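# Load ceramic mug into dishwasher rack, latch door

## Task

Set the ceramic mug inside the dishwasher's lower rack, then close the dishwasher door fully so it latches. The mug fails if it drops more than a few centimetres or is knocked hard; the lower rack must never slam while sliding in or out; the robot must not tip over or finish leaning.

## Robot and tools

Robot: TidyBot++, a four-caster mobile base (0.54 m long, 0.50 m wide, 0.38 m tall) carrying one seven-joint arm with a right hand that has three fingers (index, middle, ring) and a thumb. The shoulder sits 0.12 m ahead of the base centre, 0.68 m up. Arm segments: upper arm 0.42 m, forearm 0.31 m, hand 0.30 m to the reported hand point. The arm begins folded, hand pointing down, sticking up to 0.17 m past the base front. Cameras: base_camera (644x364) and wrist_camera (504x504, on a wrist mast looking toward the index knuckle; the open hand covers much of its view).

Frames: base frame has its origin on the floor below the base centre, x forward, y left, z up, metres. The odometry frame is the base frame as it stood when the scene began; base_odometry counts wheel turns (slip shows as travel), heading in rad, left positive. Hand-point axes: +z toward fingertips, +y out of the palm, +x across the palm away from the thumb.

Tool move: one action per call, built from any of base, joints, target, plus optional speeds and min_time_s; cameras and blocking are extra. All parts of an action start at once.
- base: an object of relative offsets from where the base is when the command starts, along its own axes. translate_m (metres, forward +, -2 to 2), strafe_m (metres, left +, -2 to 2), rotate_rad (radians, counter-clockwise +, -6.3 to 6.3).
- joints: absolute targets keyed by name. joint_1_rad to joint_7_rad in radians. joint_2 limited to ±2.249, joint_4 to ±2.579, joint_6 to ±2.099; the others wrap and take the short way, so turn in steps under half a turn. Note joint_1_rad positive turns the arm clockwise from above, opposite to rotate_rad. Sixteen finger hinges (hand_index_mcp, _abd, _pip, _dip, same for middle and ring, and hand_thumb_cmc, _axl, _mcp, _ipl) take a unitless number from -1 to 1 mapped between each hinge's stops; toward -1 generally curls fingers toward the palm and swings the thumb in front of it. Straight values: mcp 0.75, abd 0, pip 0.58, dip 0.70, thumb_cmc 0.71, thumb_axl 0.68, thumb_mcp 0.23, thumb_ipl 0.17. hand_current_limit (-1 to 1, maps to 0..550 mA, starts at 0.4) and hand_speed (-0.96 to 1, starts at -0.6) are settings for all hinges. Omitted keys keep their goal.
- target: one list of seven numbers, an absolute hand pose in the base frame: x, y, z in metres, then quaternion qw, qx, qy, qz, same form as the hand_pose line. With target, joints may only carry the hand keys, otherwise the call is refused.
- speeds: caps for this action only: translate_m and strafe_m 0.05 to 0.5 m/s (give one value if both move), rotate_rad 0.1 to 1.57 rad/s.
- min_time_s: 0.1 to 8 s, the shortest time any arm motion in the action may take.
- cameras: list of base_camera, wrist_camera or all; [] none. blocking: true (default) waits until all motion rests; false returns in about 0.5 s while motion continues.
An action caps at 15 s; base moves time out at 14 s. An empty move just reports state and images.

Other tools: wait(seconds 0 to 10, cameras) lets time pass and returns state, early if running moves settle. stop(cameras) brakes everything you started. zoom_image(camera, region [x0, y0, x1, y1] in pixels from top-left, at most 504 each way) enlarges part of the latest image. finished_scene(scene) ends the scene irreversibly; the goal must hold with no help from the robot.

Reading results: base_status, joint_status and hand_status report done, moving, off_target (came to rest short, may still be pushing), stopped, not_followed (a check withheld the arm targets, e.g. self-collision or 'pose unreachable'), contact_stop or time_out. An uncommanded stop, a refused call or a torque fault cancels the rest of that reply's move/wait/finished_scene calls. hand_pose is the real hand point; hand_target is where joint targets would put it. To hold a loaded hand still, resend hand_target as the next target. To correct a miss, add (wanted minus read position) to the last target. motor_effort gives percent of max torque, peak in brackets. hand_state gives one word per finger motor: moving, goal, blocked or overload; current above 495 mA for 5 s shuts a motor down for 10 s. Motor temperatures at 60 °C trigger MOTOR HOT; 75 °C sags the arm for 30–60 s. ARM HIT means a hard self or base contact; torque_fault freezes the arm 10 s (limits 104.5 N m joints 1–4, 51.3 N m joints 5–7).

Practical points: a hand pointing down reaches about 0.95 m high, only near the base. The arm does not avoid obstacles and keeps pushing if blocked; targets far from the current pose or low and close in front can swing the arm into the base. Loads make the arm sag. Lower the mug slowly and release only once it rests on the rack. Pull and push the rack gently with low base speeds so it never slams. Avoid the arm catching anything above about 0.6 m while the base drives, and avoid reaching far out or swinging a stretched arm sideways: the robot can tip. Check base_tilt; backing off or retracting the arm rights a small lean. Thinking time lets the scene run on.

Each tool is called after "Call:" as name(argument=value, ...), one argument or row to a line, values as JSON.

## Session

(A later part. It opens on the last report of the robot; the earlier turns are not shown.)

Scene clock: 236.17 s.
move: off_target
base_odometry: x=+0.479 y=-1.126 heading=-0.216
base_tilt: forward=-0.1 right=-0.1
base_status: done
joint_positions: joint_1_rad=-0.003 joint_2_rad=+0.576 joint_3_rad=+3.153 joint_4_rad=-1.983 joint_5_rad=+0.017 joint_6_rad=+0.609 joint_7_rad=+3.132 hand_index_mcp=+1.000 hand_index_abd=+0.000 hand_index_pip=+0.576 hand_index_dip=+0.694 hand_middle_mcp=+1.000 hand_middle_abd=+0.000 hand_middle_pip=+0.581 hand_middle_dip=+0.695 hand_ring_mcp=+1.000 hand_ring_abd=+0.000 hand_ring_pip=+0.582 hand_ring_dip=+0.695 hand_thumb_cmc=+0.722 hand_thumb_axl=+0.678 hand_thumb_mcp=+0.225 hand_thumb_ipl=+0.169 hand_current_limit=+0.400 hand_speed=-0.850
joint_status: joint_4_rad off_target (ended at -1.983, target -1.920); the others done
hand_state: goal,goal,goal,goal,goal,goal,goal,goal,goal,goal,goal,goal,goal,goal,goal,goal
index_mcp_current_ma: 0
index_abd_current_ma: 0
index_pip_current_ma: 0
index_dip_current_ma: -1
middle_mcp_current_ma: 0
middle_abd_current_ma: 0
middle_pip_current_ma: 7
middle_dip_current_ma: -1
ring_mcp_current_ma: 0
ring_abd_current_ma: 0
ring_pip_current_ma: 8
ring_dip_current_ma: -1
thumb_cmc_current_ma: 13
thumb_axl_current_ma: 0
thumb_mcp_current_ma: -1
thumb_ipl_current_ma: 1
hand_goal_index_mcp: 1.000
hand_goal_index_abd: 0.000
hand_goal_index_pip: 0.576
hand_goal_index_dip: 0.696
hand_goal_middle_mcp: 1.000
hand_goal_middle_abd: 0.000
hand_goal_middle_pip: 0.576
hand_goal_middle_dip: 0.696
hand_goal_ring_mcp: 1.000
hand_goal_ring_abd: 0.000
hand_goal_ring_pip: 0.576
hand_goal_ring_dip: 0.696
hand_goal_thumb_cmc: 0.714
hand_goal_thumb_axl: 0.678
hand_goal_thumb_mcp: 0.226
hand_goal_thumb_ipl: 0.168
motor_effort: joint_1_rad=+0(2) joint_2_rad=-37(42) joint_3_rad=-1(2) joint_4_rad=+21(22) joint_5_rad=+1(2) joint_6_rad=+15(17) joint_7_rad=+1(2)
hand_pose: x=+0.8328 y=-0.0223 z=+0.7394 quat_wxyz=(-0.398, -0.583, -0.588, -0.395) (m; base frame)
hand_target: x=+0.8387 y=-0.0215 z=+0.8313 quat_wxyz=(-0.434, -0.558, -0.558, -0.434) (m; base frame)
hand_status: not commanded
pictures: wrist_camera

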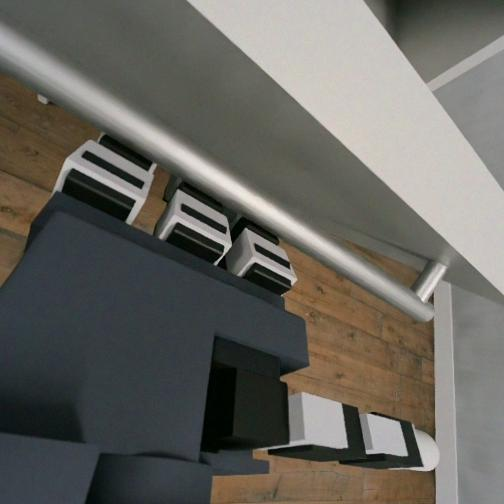

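Call:
move(
  base={"translate_m":0.14},
  speeds={"translate_m":0.06},
  joints={"joint_2_rad":0.27,"joint_4_rad":-1.69,"joint_6_rad":-0.02},
  min_time_s=3.2,
  cameras=["all"],
)

Scene clock: 239.87 s.
move: off_target
base_odometry: x=+0.616 y=-1.156 heading=-0.216
base_tilt: forward=+0.1 right=+0.0
base_status: done
joint_positions: joint_1_rad=-0.003 joint_2_rad=+0.350 joint_3_rad=+3.153 joint_4_rad=-1.767 joint_5_rad=+0.017 joint_6_rad=+0.012 joint_7_rad=+3.132 hand_index_mcp=+1.001 hand_index_abd=-0.001 hand_index_pip=+0.577 hand_index_dip=+0.694 hand_middle_mcp=+1.000 hand_middle_abd=+0.000 hand_middle_pip=+0.581 hand_middle_dip=+0.695 hand_ring_mcp=+1.000 hand_ring_abd=+0.000 hand_ring_pip=+0.581 hand_ring_dip=+0.695 hand_thumb_cmc=+0.722 hand_thumb_axl=+0.678 hand_thumb_mcp=+0.225 hand_thumb_ipl=+0.169 hand_current_limit=+0.400 hand_speed=-0.850
joint_status: joint_4_rad off_target (ended at -1.767, target -1.690); the others done
hand_state: goal,goal,goal,goal,goal,goal,goal,goal,goal,goal,goal,goal,goal,goal,goal,goal
index_mcp_current_ma: 0
index_abd_current_ma: 0
index_pip_current_ma: 1
index_dip_current_ma: -1
middle_mcp_current_ma: 0
middle_abd_current_ma: 0
middle_pip_current_ma: 7
middle_dip_current_ma: -1
ring_mcp_current_ma: 0
ring_abd_current_ma: 0
ring_pip_current_ma: 7
ring_dip_current_ma: -1
thumb_cmc_current_ma: 13
thumb_axl_current_ma: 0
thumb_mcp_current_ma: -1
thumb_ipl_current_ma: 1
hand_goal_index_mcp: 1.000
hand_goal_index_abd: 0.000
hand_goal_index_pip: 0.576
hand_goal_index_dip: 0.696
hand_goal_middle_mcp: 1.000
hand_goal_middle_abd: 0.000
hand_goal_middle_pip: 0.576
hand_goal_middle_dip: 0.696
hand_goal_ring_mcp: 1.000
hand_goal_ring_abd: 0.000
hand_goal_ring_pip: 0.576
hand_goal_ring_dip: 0.696
hand_goal_thumb_cmc: 0.714
hand_goal_thumb_axl: 0.678
hand_goal_thumb_mcp: 0.226
hand_goal_thumb_ipl: 0.168
motor_effort: joint_1_rad=-1(2) joint_2_rad=-32(37) joint_3_rad=-1(2) joint_4_rad=+26(26) joint_5_rad=+2(3) joint_6_rad=+15(16) joint_7_rad=+0(1)
hand_pose: x=+0.8347 y=-0.0257 z=+0.8335 quat_wxyz=(-0.354, -0.614, -0.615, -0.346) (m; base frame)
hand_target: x=+0.8325 y=-0.0216 z=+0.9261 quat_wxyz=(-0.388, -0.591, -0.591, -0.388) (m; base frame)
hand_status: not commanded
pictures: base_camera, wrist_camera

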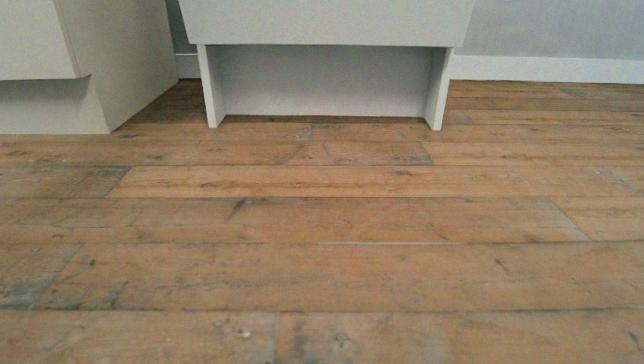

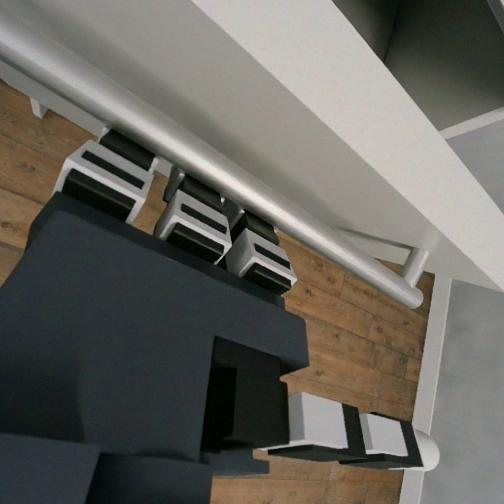

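Call:
move(
  base={"translate_m":0.14},
  speeds={"translate_m":0.06},
  joints={"joint_2_rad":0.25,"joint_4_rad":-1.35,"joint_6_rad":-0.57},
  min_time_s=3.2,
  cameras=["all"],
)

Scene clock: 243.60 s.
move: off_target
base_odometry: x=+0.753 y=-1.186 heading=-0.215
base_tilt: forward=+0.0 right=+0.0
base_status: done
joint_positions: joint_1_rad=-0.002 joint_2_rad=+0.325 joint_3_rad=+3.153 joint_4_rad=-1.427 joint_5_rad=+0.017 joint_6_rad=-0.543 joint_7_rad=+3.132 hand_index_mcp=+1.001 hand_index_abd=-0.003 hand_index_pip=+0.585 hand_index_dip=+0.694 hand_middle_mcp=+1.000 hand_middle_abd=+0.000 hand_middle_pip=+0.584 hand_middle_dip=+0.695 hand_ring_mcp=+1.000 hand_ring_abd=+0.000 hand_ring_pip=+0.584 hand_ring_dip=+0.695 hand_thumb_cmc=+0.722 hand_thumb_axl=+0.678 hand_thumb_mcp=+0.225 hand_thumb_ipl=+0.169 hand_current_limit=+0.400 hand_speed=-0.850
joint_status: joint_4_rad off_target (ended at -1.427, target -1.350); the others done
hand_state: goal,goal,goal,goal,goal,goal,goal,goal,goal,goal,goal,goal,goal,goal,goal,goal
index_mcp_current_ma: 0
index_abd_current_ma: -3
index_pip_current_ma: 14
index_dip_current_ma: -1
middle_mcp_current_ma: 0
middle_abd_current_ma: 0
middle_pip_current_ma: 13
middle_dip_current_ma: -1
ring_mcp_current_ma: 0
ring_abd_current_ma: 0
ring_pip_current_ma: 12
ring_dip_current_ma: -1
thumb_cmc_current_ma: 13
thumb_axl_current_ma: 0
thumb_mcp_current_ma: -1
thumb_ipl_current_ma: 1
hand_goal_index_mcp: 1.000
hand_goal_index_abd: 0.000
hand_goal_index_pip: 0.576
hand_goal_index_dip: 0.696
hand_goal_middle_mcp: 1.000
hand_goal_middle_abd: 0.000
hand_goal_middle_pip: 0.576
hand_goal_middle_dip: 0.696
hand_goal_ring_mcp: 1.000
hand_goal_ring_abd: 0.000
hand_goal_ring_pip: 0.576
hand_goal_ring_dip: 0.696
hand_goal_thumb_cmc: 0.714
hand_goal_thumb_axl: 0.678
hand_goal_thumb_mcp: 0.226
hand_goal_thumb_ipl: 0.168
motor_effort: joint_1_rad=+0(2) joint_2_rad=-33(35) joint_3_rad=-1(2) joint_4_rad=+27(28) joint_5_rad=+0(3) joint_6_rad=+15(16) joint_7_rad=+0(1)
hand_pose: x=+0.8444 y=-0.0292 z=+0.8884 quat_wxyz=(-0.297, -0.647, -0.643, -0.285) (m; base frame)
hand_target: x=+0.8342 y=-0.0216 z=+0.9805 quat_wxyz=(-0.330, -0.625, -0.625, -0.330) (m; base frame)
hand_status: not commanded
pictures: base_camera, wrist_camera

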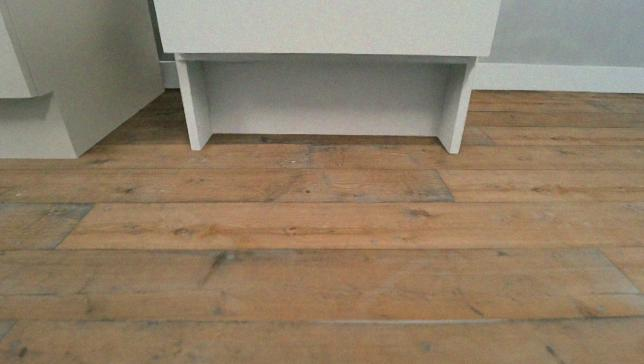

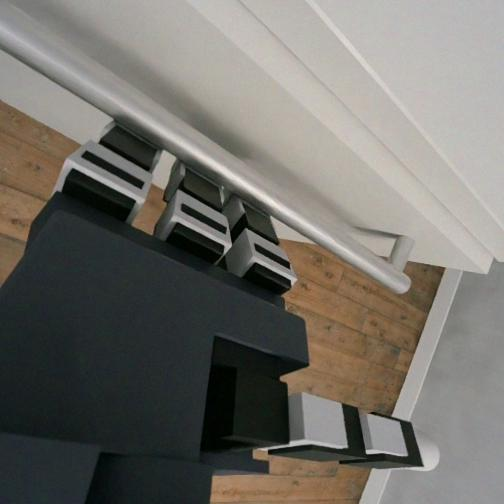

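Call:
move(
  base={"translate_m":0.08},
  speeds={"translate_m":0.05},
  joints={"joint_2_rad":0.255,"joint_4_rad":-1.24,"joint_6_rad":-0.79},
  min_time_s=2.5,
  cameras=["all"],
)

Scene clock: 246.57 s.
move: off_target
base_odometry: x=+0.831 y=-1.203 heading=-0.215
base_tilt: forward=+0.0 right=-0.1
base_status: done
joint_positions: joint_1_rad=-0.002 joint_2_rad=+0.271 joint_3_rad=+3.153 joint_4_rad=-1.376 joint_5_rad=+0.017 joint_6_rad=-0.820 joint_7_rad=+3.132 hand_index_mcp=+1.000 hand_index_abd=-0.002 hand_index_pip=+0.589 hand_index_dip=+0.695 hand_middle_mcp=+1.001 hand_middle_abd=+0.001 hand_middle_pip=+0.596 hand_middle_dip=+0.695 hand_ring_mcp=+1.001 hand_ring_abd=+0.001 hand_ring_pip=+0.598 hand_ring_dip=+0.695 hand_thumb_cmc=+0.721 hand_thumb_axl=+0.678 hand_thumb_mcp=+0.225 hand_thumb_ipl=+0.169 hand_current_limit=+0.400 hand_speed=-0.850
joint_status: joint_4_rad off_target (ended at -1.376, target -1.240); the others done
hand_state: goal,goal,goal,goal,goal,goal,blocked,goal,goal,goal,blocked,goal,goal,goal,goal,goal
index_mcp_current_ma: 0
index_abd_current_ma: -1
index_pip_current_ma: 23
index_dip_current_ma: -1
middle_mcp_current_ma: 0
middle_abd_current_ma: 0
middle_pip_current_ma: 40
middle_dip_current_ma: -1
ring_mcp_current_ma: 1
ring_abd_current_ma: 0
ring_pip_current_ma: 46
ring_dip_current_ma: -1
thumb_cmc_current_ma: 11
thumb_axl_current_ma: 0
thumb_mcp_current_ma: -1
thumb_ipl_current_ma: 1
hand_goal_index_mcp: 1.000
hand_goal_index_abd: 0.000
hand_goal_index_pip: 0.576
hand_goal_index_dip: 0.696
hand_goal_middle_mcp: 1.000
hand_goal_middle_abd: 0.000
hand_goal_middle_pip: 0.576
hand_goal_middle_dip: 0.696
hand_goal_ring_mcp: 1.000
hand_goal_ring_abd: 0.000
hand_goal_ring_pip: 0.576
hand_goal_ring_dip: 0.696
hand_goal_thumb_cmc: 0.714
hand_goal_thumb_axl: 0.678
hand_goal_thumb_mcp: 0.226
hand_goal_thumb_ipl: 0.168
motor_effort: joint_1_rad=+0(2) joint_2_rad=-33(33) joint_3_rad=+0(2) joint_4_rad=+35(36) joint_5_rad=+0(2) joint_6_rad=+24(30) joint_7_rad=-3(3)
hand_pose: x=+0.7994 y=-0.0306 z=+0.8816 quat_wxyz=(-0.241, -0.671, -0.664, -0.228) (m; base frame)
hand_target: x=+0.8220 y=-0.0215 z=+0.9796 quat_wxyz=(-0.294, -0.643, -0.643, -0.294) (m; base frame)
hand_status: not commanded
pictures: base_camera, wrist_camera

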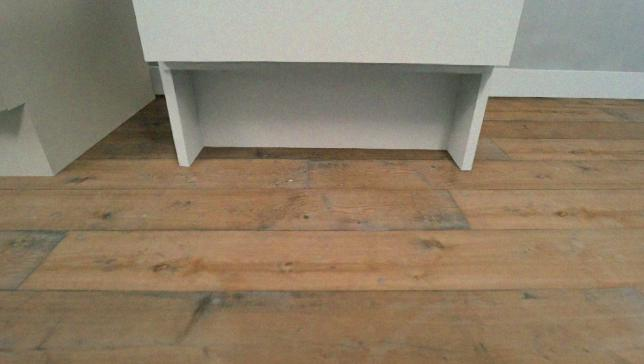

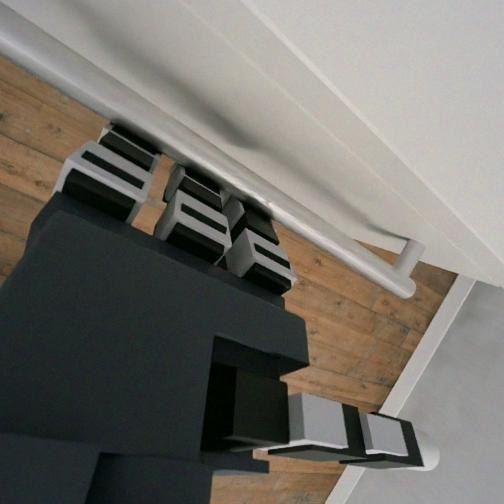

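Call:
zoom_image(
  camera="wrist_camera",
  region=[250, 0, 504, 254],
)

Scaled by 1.984 from the camera's 504x504 image, which has a finer 720x720 frame.

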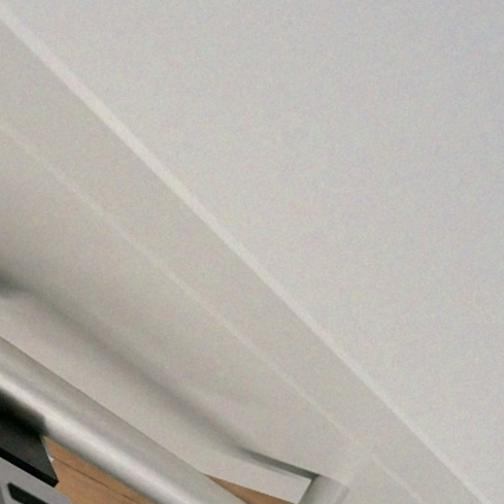

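Call:
move(
  joints={"joint_2_rad":0.32,"joint_4_rad":-1.14,"joint_6_rad":-0.80},
  min_time_s=2,
  cameras=["all"],
)

Scene clock: 249.23 s.
move: off_target
base_odometry: x=+0.831 y=-1.203 heading=-0.215
base_tilt: forward=-0.1 right=-0.1
base_status: not commanded
joint_positions: joint_1_rad=-0.002 joint_2_rad=+0.298 joint_3_rad=+3.153 joint_4_rad=-1.311 joint_5_rad=+0.017 joint_6_rad=-0.897 joint_7_rad=+3.132 hand_index_mcp=+1.000 hand_index_abd=-0.002 hand_index_pip=+0.589 hand_index_dip=+0.695 hand_middle_mcp=+1.001 hand_middle_abd=+0.001 hand_middle_pip=+0.596 hand_middle_dip=+0.695 hand_ring_mcp=+1.002 hand_ring_abd=+0.001 hand_ring_pip=+0.597 hand_ring_dip=+0.695 hand_thumb_cmc=+0.721 hand_thumb_axl=+0.678 hand_thumb_mcp=+0.225 hand_thumb_ipl=+0.169 hand_current_limit=+0.400 hand_speed=-0.850
joint_status: joint_4_rad off_target (ended at -1.311, target -1.140); the others done
hand_state: goal,goal,goal,goal,goal,goal,blocked,goal,goal,goal,blocked,goal,goal,goal,goal,goal
index_mcp_current_ma: 0
index_abd_current_ma: -1
index_pip_current_ma: 22
index_dip_current_ma: -1
middle_mcp_current_ma: 1
middle_abd_current_ma: 0
middle_pip_current_ma: 40
middle_dip_current_ma: -1
ring_mcp_current_ma: 2
ring_abd_current_ma: 0
ring_pip_current_ma: 42
ring_dip_current_ma: -1
thumb_cmc_current_ma: 11
thumb_axl_current_ma: 0
thumb_mcp_current_ma: -1
thumb_ipl_current_ma: 1
hand_goal_index_mcp: 1.000
hand_goal_index_abd: 0.000
hand_goal_index_pip: 0.576
hand_goal_index_dip: 0.696
hand_goal_middle_mcp: 1.000
hand_goal_middle_abd: 0.000
hand_goal_middle_pip: 0.576
hand_goal_middle_dip: 0.696
hand_goal_ring_mcp: 1.000
hand_goal_ring_abd: 0.000
hand_goal_ring_pip: 0.576
hand_goal_ring_dip: 0.696
hand_goal_thumb_cmc: 0.714
hand_goal_thumb_axl: 0.678
hand_goal_thumb_mcp: 0.226
hand_goal_thumb_ipl: 0.168
motor_effort: joint_1_rad=+1(2) joint_2_rad=-27(32) joint_3_rad=+1(1) joint_4_rad=+40(41) joint_5_rad=+0(1) joint_6_rad=+36(37) joint_7_rad=-4(4)
hand_pose: x=+0.8039 y=-0.0308 z=+0.8800 quat_wxyz=(-0.228, -0.675, -0.668, -0.214) (m; base frame)
hand_target: x=+0.8505 y=-0.0215 z=+0.9899 quat_wxyz=(-0.302, -0.639, -0.640, -0.302) (m; base frame)
hand_status: not commanded
pictures: base_camera, wrist_camera

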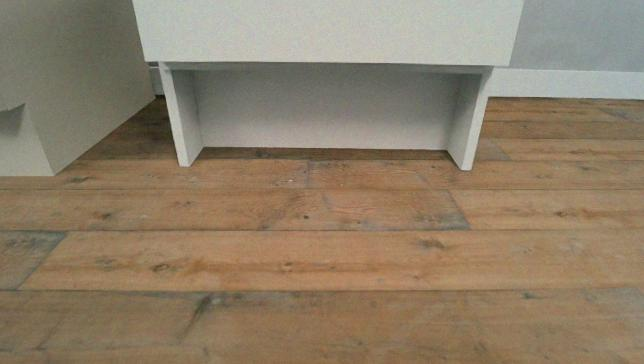

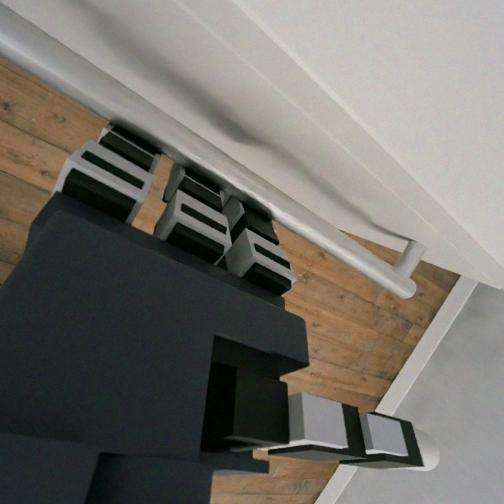

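Call:
move(
  base={"translate_m":-0.05},
  speeds={"translate_m":0.05},
  joints={"joint_2_rad":0.26,"joint_4_rad":-1.26,"joint_6_rad":-0.85},
  cameras=["all"],
)

Call:
zoom_image(
  camera="wrist_camera",
  region=[150, 0, 504, 354],
)

Scene clock: 250.90 s.
move: done
base_odometry: x=+0.781 y=-1.192 heading=-0.215
base_tilt: forward=+0.0 right=+0.0
base_status: done
joint_positions: joint_1_rad=-0.002 joint_2_rad=+0.278 joint_3_rad=+3.153 joint_4_rad=-1.275 joint_5_rad=+0.017 joint_6_rad=-0.868 joint_7_rad=+3.132 hand_index_mcp=+1.000 hand_index_abd=-0.002 hand_index_pip=+0.581 hand_index_dip=+0.695 hand_middle_mcp=+1.000 hand_middle_abd=+0.001 hand_middle_pip=+0.580 hand_middle_dip=+0.695 hand_ring_mcp=+1.000 hand_ring_abd=+0.001 hand_ring_pip=+0.580 hand_ring_dip=+0.695 hand_thumb_cmc=+0.721 hand_thumb_axl=+0.678 hand_thumb_mcp=+0.224 hand_thumb_ipl=+0.169 hand_current_limit=+0.400 hand_speed=-0.850
joint_status: all done
hand_state: goal,goal,goal,goal,goal,goal,goal,goal,goal,goal,goal,goal,goal,goal,goal,goal
index_mcp_current_ma: 0
index_abd_current_ma: -1
index_pip_current_ma: 6
index_dip_current_ma: -1
middle_mcp_current_ma: 0
middle_abd_current_ma: 0
middle_pip_current_ma: 4
middle_dip_current_ma: -1
ring_mcp_current_ma: 0
ring_abd_current_ma: 0
ring_pip_current_ma: 4
ring_dip_current_ma: -1
thumb_cmc_current_ma: 11
thumb_axl_current_ma: 0
thumb_mcp_current_ma: -2
thumb_ipl_current_ma: 1
hand_goal_index_mcp: 1.000
hand_goal_index_abd: 0.000
hand_goal_index_pip: 0.576
hand_goal_index_dip: 0.696
hand_goal_middle_mcp: 1.000
hand_goal_middle_abd: 0.000
hand_goal_middle_pip: 0.576
hand_goal_middle_dip: 0.696
hand_goal_ring_mcp: 1.000
hand_goal_ring_abd: 0.000
hand_goal_ring_pip: 0.576
hand_goal_ring_dip: 0.696
hand_goal_thumb_cmc: 0.714
hand_goal_thumb_axl: 0.678
hand_goal_thumb_mcp: 0.226
hand_goal_thumb_ipl: 0.168
motor_effort: joint_1_rad=-1(1) joint_2_rad=-25(33) joint_3_rad=-1(1) joint_4_rad=+18(39) joint_5_rad=+1(2) joint_6_rad=+5(36) joint_7_rad=-1(3)
hand_pose: x=+0.8112 y=-0.0307 z=+0.9220 quat_wxyz=(-0.256, -0.665, -0.658, -0.243) (m; base frame)
hand_target: x=+0.8122 y=-0.0215 z=+0.9476 quat_wxyz=(-0.266, -0.655, -0.655, -0.266) (m; base frame)
hand_status: not commanded
pictures: base_camera, wrist_camera

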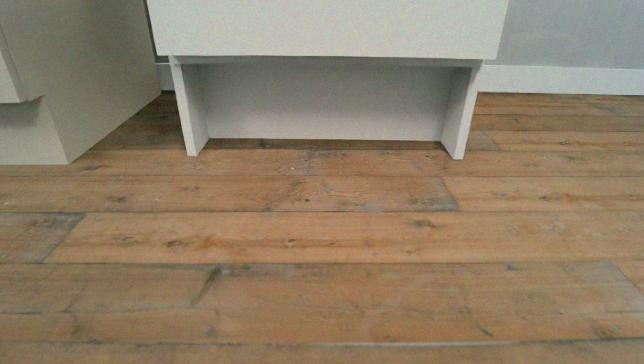

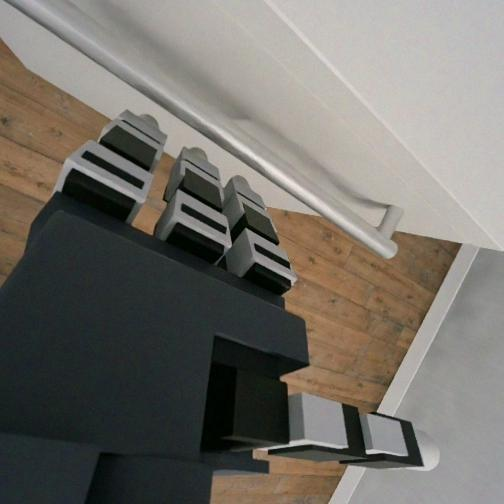

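Scaled by 1.424 from the camera's 504x504 image, which has a finer 720x720 frame.

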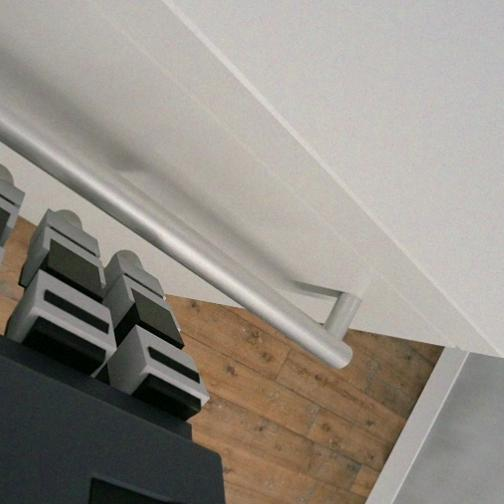

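Call:
move(
  base={"translate_m":-0.25},
  speeds={"translate_m":0.2},
  cameras=["all"],
)

Call:
move(
  joints={"joint_1_rad":-0.5,"joint_2_rad":-1.2,"joint_3_rad":3.142,"joint_4_rad":-2.03,"joint_5_rad":0,"joint_6_rad":-0.5,"joint_7_rad":2.463},
  cameras=["wrist_camera"],
)

Call:
zoom_image(
  camera="wrist_camera",
  region=[250, 50, 504, 304],
)

Scene clock: 253.20 s.
move: done
base_odometry: x=+0.537 y=-1.139 heading=-0.214
base_tilt: forward=+0.0 right=+0.0
base_status: done
joint_positions: joint_1_rad=-0.002 joint_2_rad=+0.274 joint_3_rad=+3.153 joint_4_rad=-1.275 joint_5_rad=+0.017 joint_6_rad=-0.868 joint_7_rad=+3.132 hand_index_mcp=+1.000 hand_index_abd=-0.002 hand_index_pip=+0.580 hand_index_dip=+0.695 hand_middle_mcp=+1.000 hand_middle_abd=+0.001 hand_middle_pip=+0.580 hand_middle_dip=+0.695 hand_ring_mcp=+1.000 hand_ring_abd=+0.001 hand_ring_pip=+0.579 hand_ring_dip=+0.695 hand_thumb_cmc=+0.721 hand_thumb_axl=+0.678 hand_thumb_mcp=+0.224 hand_thumb_ipl=+0.169 hand_current_limit=+0.400 hand_speed=-0.850
joint_status: not commanded
hand_state: goal,goal,goal,goal,goal,goal,goal,goal,goal,goal,goal,goal,goal,goal,goal,goal
index_mcp_current_ma: 0
index_abd_current_ma: -1
index_pip_current_ma: 5
index_dip_current_ma: -1
middle_mcp_current_ma: 0
middle_abd_current_ma: 0
middle_pip_current_ma: 4
middle_dip_current_ma: -1
ring_mcp_current_ma: 0
ring_abd_current_ma: 0
ring_pip_current_ma: 4
ring_dip_current_ma: -1
thumb_cmc_current_ma: 11
thumb_axl_current_ma: 0
thumb_mcp_current_ma: -2
thumb_ipl_current_ma: 1
hand_goal_index_mcp: 1.000
hand_goal_index_abd: 0.000
hand_goal_index_pip: 0.576
hand_goal_index_dip: 0.696
hand_goal_middle_mcp: 1.000
hand_goal_middle_abd: 0.000
hand_goal_middle_pip: 0.576
hand_goal_middle_dip: 0.696
hand_goal_ring_mcp: 1.000
hand_goal_ring_abd: 0.000
hand_goal_ring_pip: 0.576
hand_goal_ring_dip: 0.696
hand_goal_thumb_cmc: 0.714
hand_goal_thumb_axl: 0.678
hand_goal_thumb_mcp: 0.226
hand_goal_thumb_ipl: 0.168
motor_effort: joint_1_rad=+0(2) joint_2_rad=-26(28) joint_3_rad=-1(2) joint_4_rad=+19(19) joint_5_rad=+0(1) joint_6_rad=+6(6) joint_7_rad=+0(2)
hand_pose: x=+0.8104 y=-0.0309 z=+0.9244 quat_wxyz=(-0.257, -0.665, -0.657, -0.244) (m; base frame)
hand_target: x=+0.8122 y=-0.0215 z=+0.9476 quat_wxyz=(-0.266, -0.655, -0.655, -0.266) (m; base frame)
hand_status: not commanded
pictures: base_camera, wrist_camera

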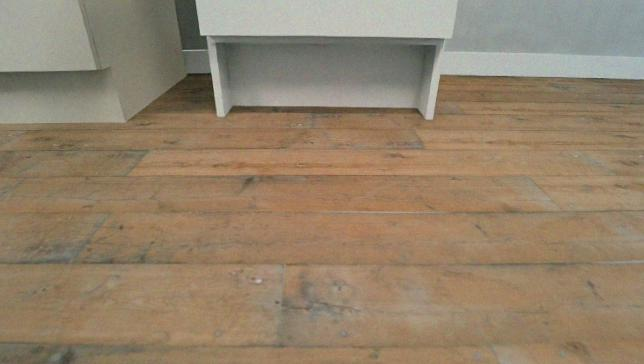

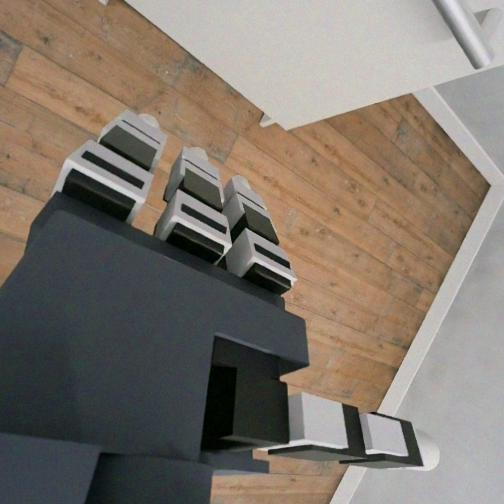

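Scene clock: 255.90 s.
move: done
base_odometry: x=+0.537 y=-1.139 heading=-0.214
base_tilt: forward=-0.1 right=+0.0
base_status: not commanded
joint_positions: joint_1_rad=-0.487 joint_2_rad=-1.182 joint_3_rad=+3.153 joint_4_rad=-2.012 joint_5_rad=+0.017 joint_6_rad=-0.564 joint_7_rad=+2.514 hand_index_mcp=+1.000 hand_index_abd=+0.000 hand_index_pip=+0.580 hand_index_dip=+0.695 hand_middle_mcp=+1.000 hand_middle_abd=+0.001 hand_middle_pip=+0.580 hand_middle_dip=+0.695 hand_ring_mcp=+1.000 hand_ring_abd=+0.001 hand_ring_pip=+0.579 hand_ring_dip=+0.695 hand_thumb_cmc=+0.721 hand_thumb_axl=+0.678 hand_thumb_mcp=+0.225 hand_thumb_ipl=+0.169 hand_current_limit=+0.400 hand_speed=-0.850
joint_status: all done
hand_state: goal,goal,goal,goal,goal,goal,goal,goal,goal,goal,goal,goal,goal,goal,goal,goal
index_mcp_current_ma: 0
index_abd_current_ma: 0
index_pip_current_ma: 5
index_dip_current_ma: -1
middle_mcp_current_ma: 0
middle_abd_current_ma: 0
middle_pip_current_ma: 4
middle_dip_current_ma: -1
ring_mcp_current_ma: 0
ring_abd_current_ma: 0
ring_pip_current_ma: 4
ring_dip_current_ma: -1
thumb_cmc_current_ma: 11
thumb_axl_current_ma: 0
thumb_mcp_current_ma: -1
thumb_ipl_current_ma: 1
hand_goal_index_mcp: 1.000
hand_goal_index_abd: 0.000
hand_goal_index_pip: 0.576
hand_goal_index_dip: 0.696
hand_goal_middle_mcp: 1.000
hand_goal_middle_abd: 0.000
hand_goal_middle_pip: 0.576
hand_goal_middle_dip: 0.696
hand_goal_ring_mcp: 1.000
hand_goal_ring_abd: 0.000
hand_goal_ring_pip: 0.576
hand_goal_ring_dip: 0.696
hand_goal_thumb_cmc: 0.714
hand_goal_thumb_axl: 0.678
hand_goal_thumb_mcp: 0.226
hand_goal_thumb_ipl: 0.168
motor_effort: joint_1_rad=+0(1) joint_2_rad=+14(27) joint_3_rad=+0(2) joint_4_rad=+15(20) joint_5_rad=+0(2) joint_6_rad=+8(9) joint_7_rad=-1(2)
hand_pose: x=+0.2676 y=-0.0056 z=+1.1609 quat_wxyz=(-0.180, -0.488, -0.418, -0.745) (m; base frame)
hand_target: x=+0.2580 y=-0.0037 z=+1.1687 quat_wxyz=(-0.153, -0.474, -0.396, -0.772) (m; base frame)
hand_status: not commanded
pictures: wrist_camera

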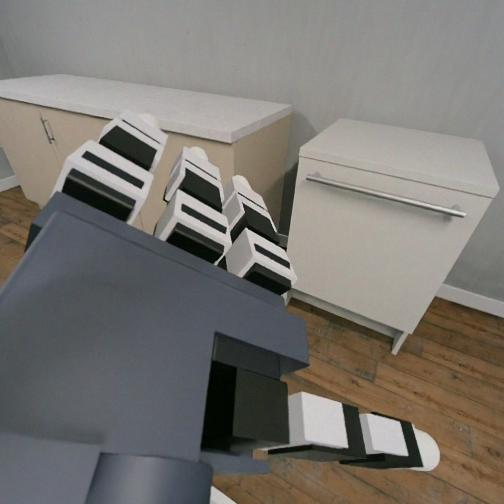

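Scaled by 1.984 from the camera's 504x504 image, which has a finer 720x720 frame.

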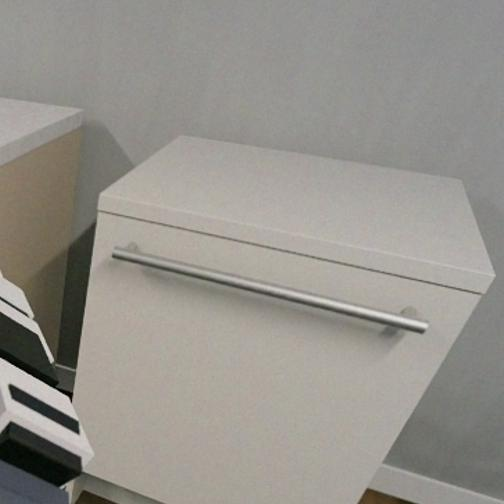

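Call:
finished_scene(
  scene=1,
)

The scene is finished: the task was done.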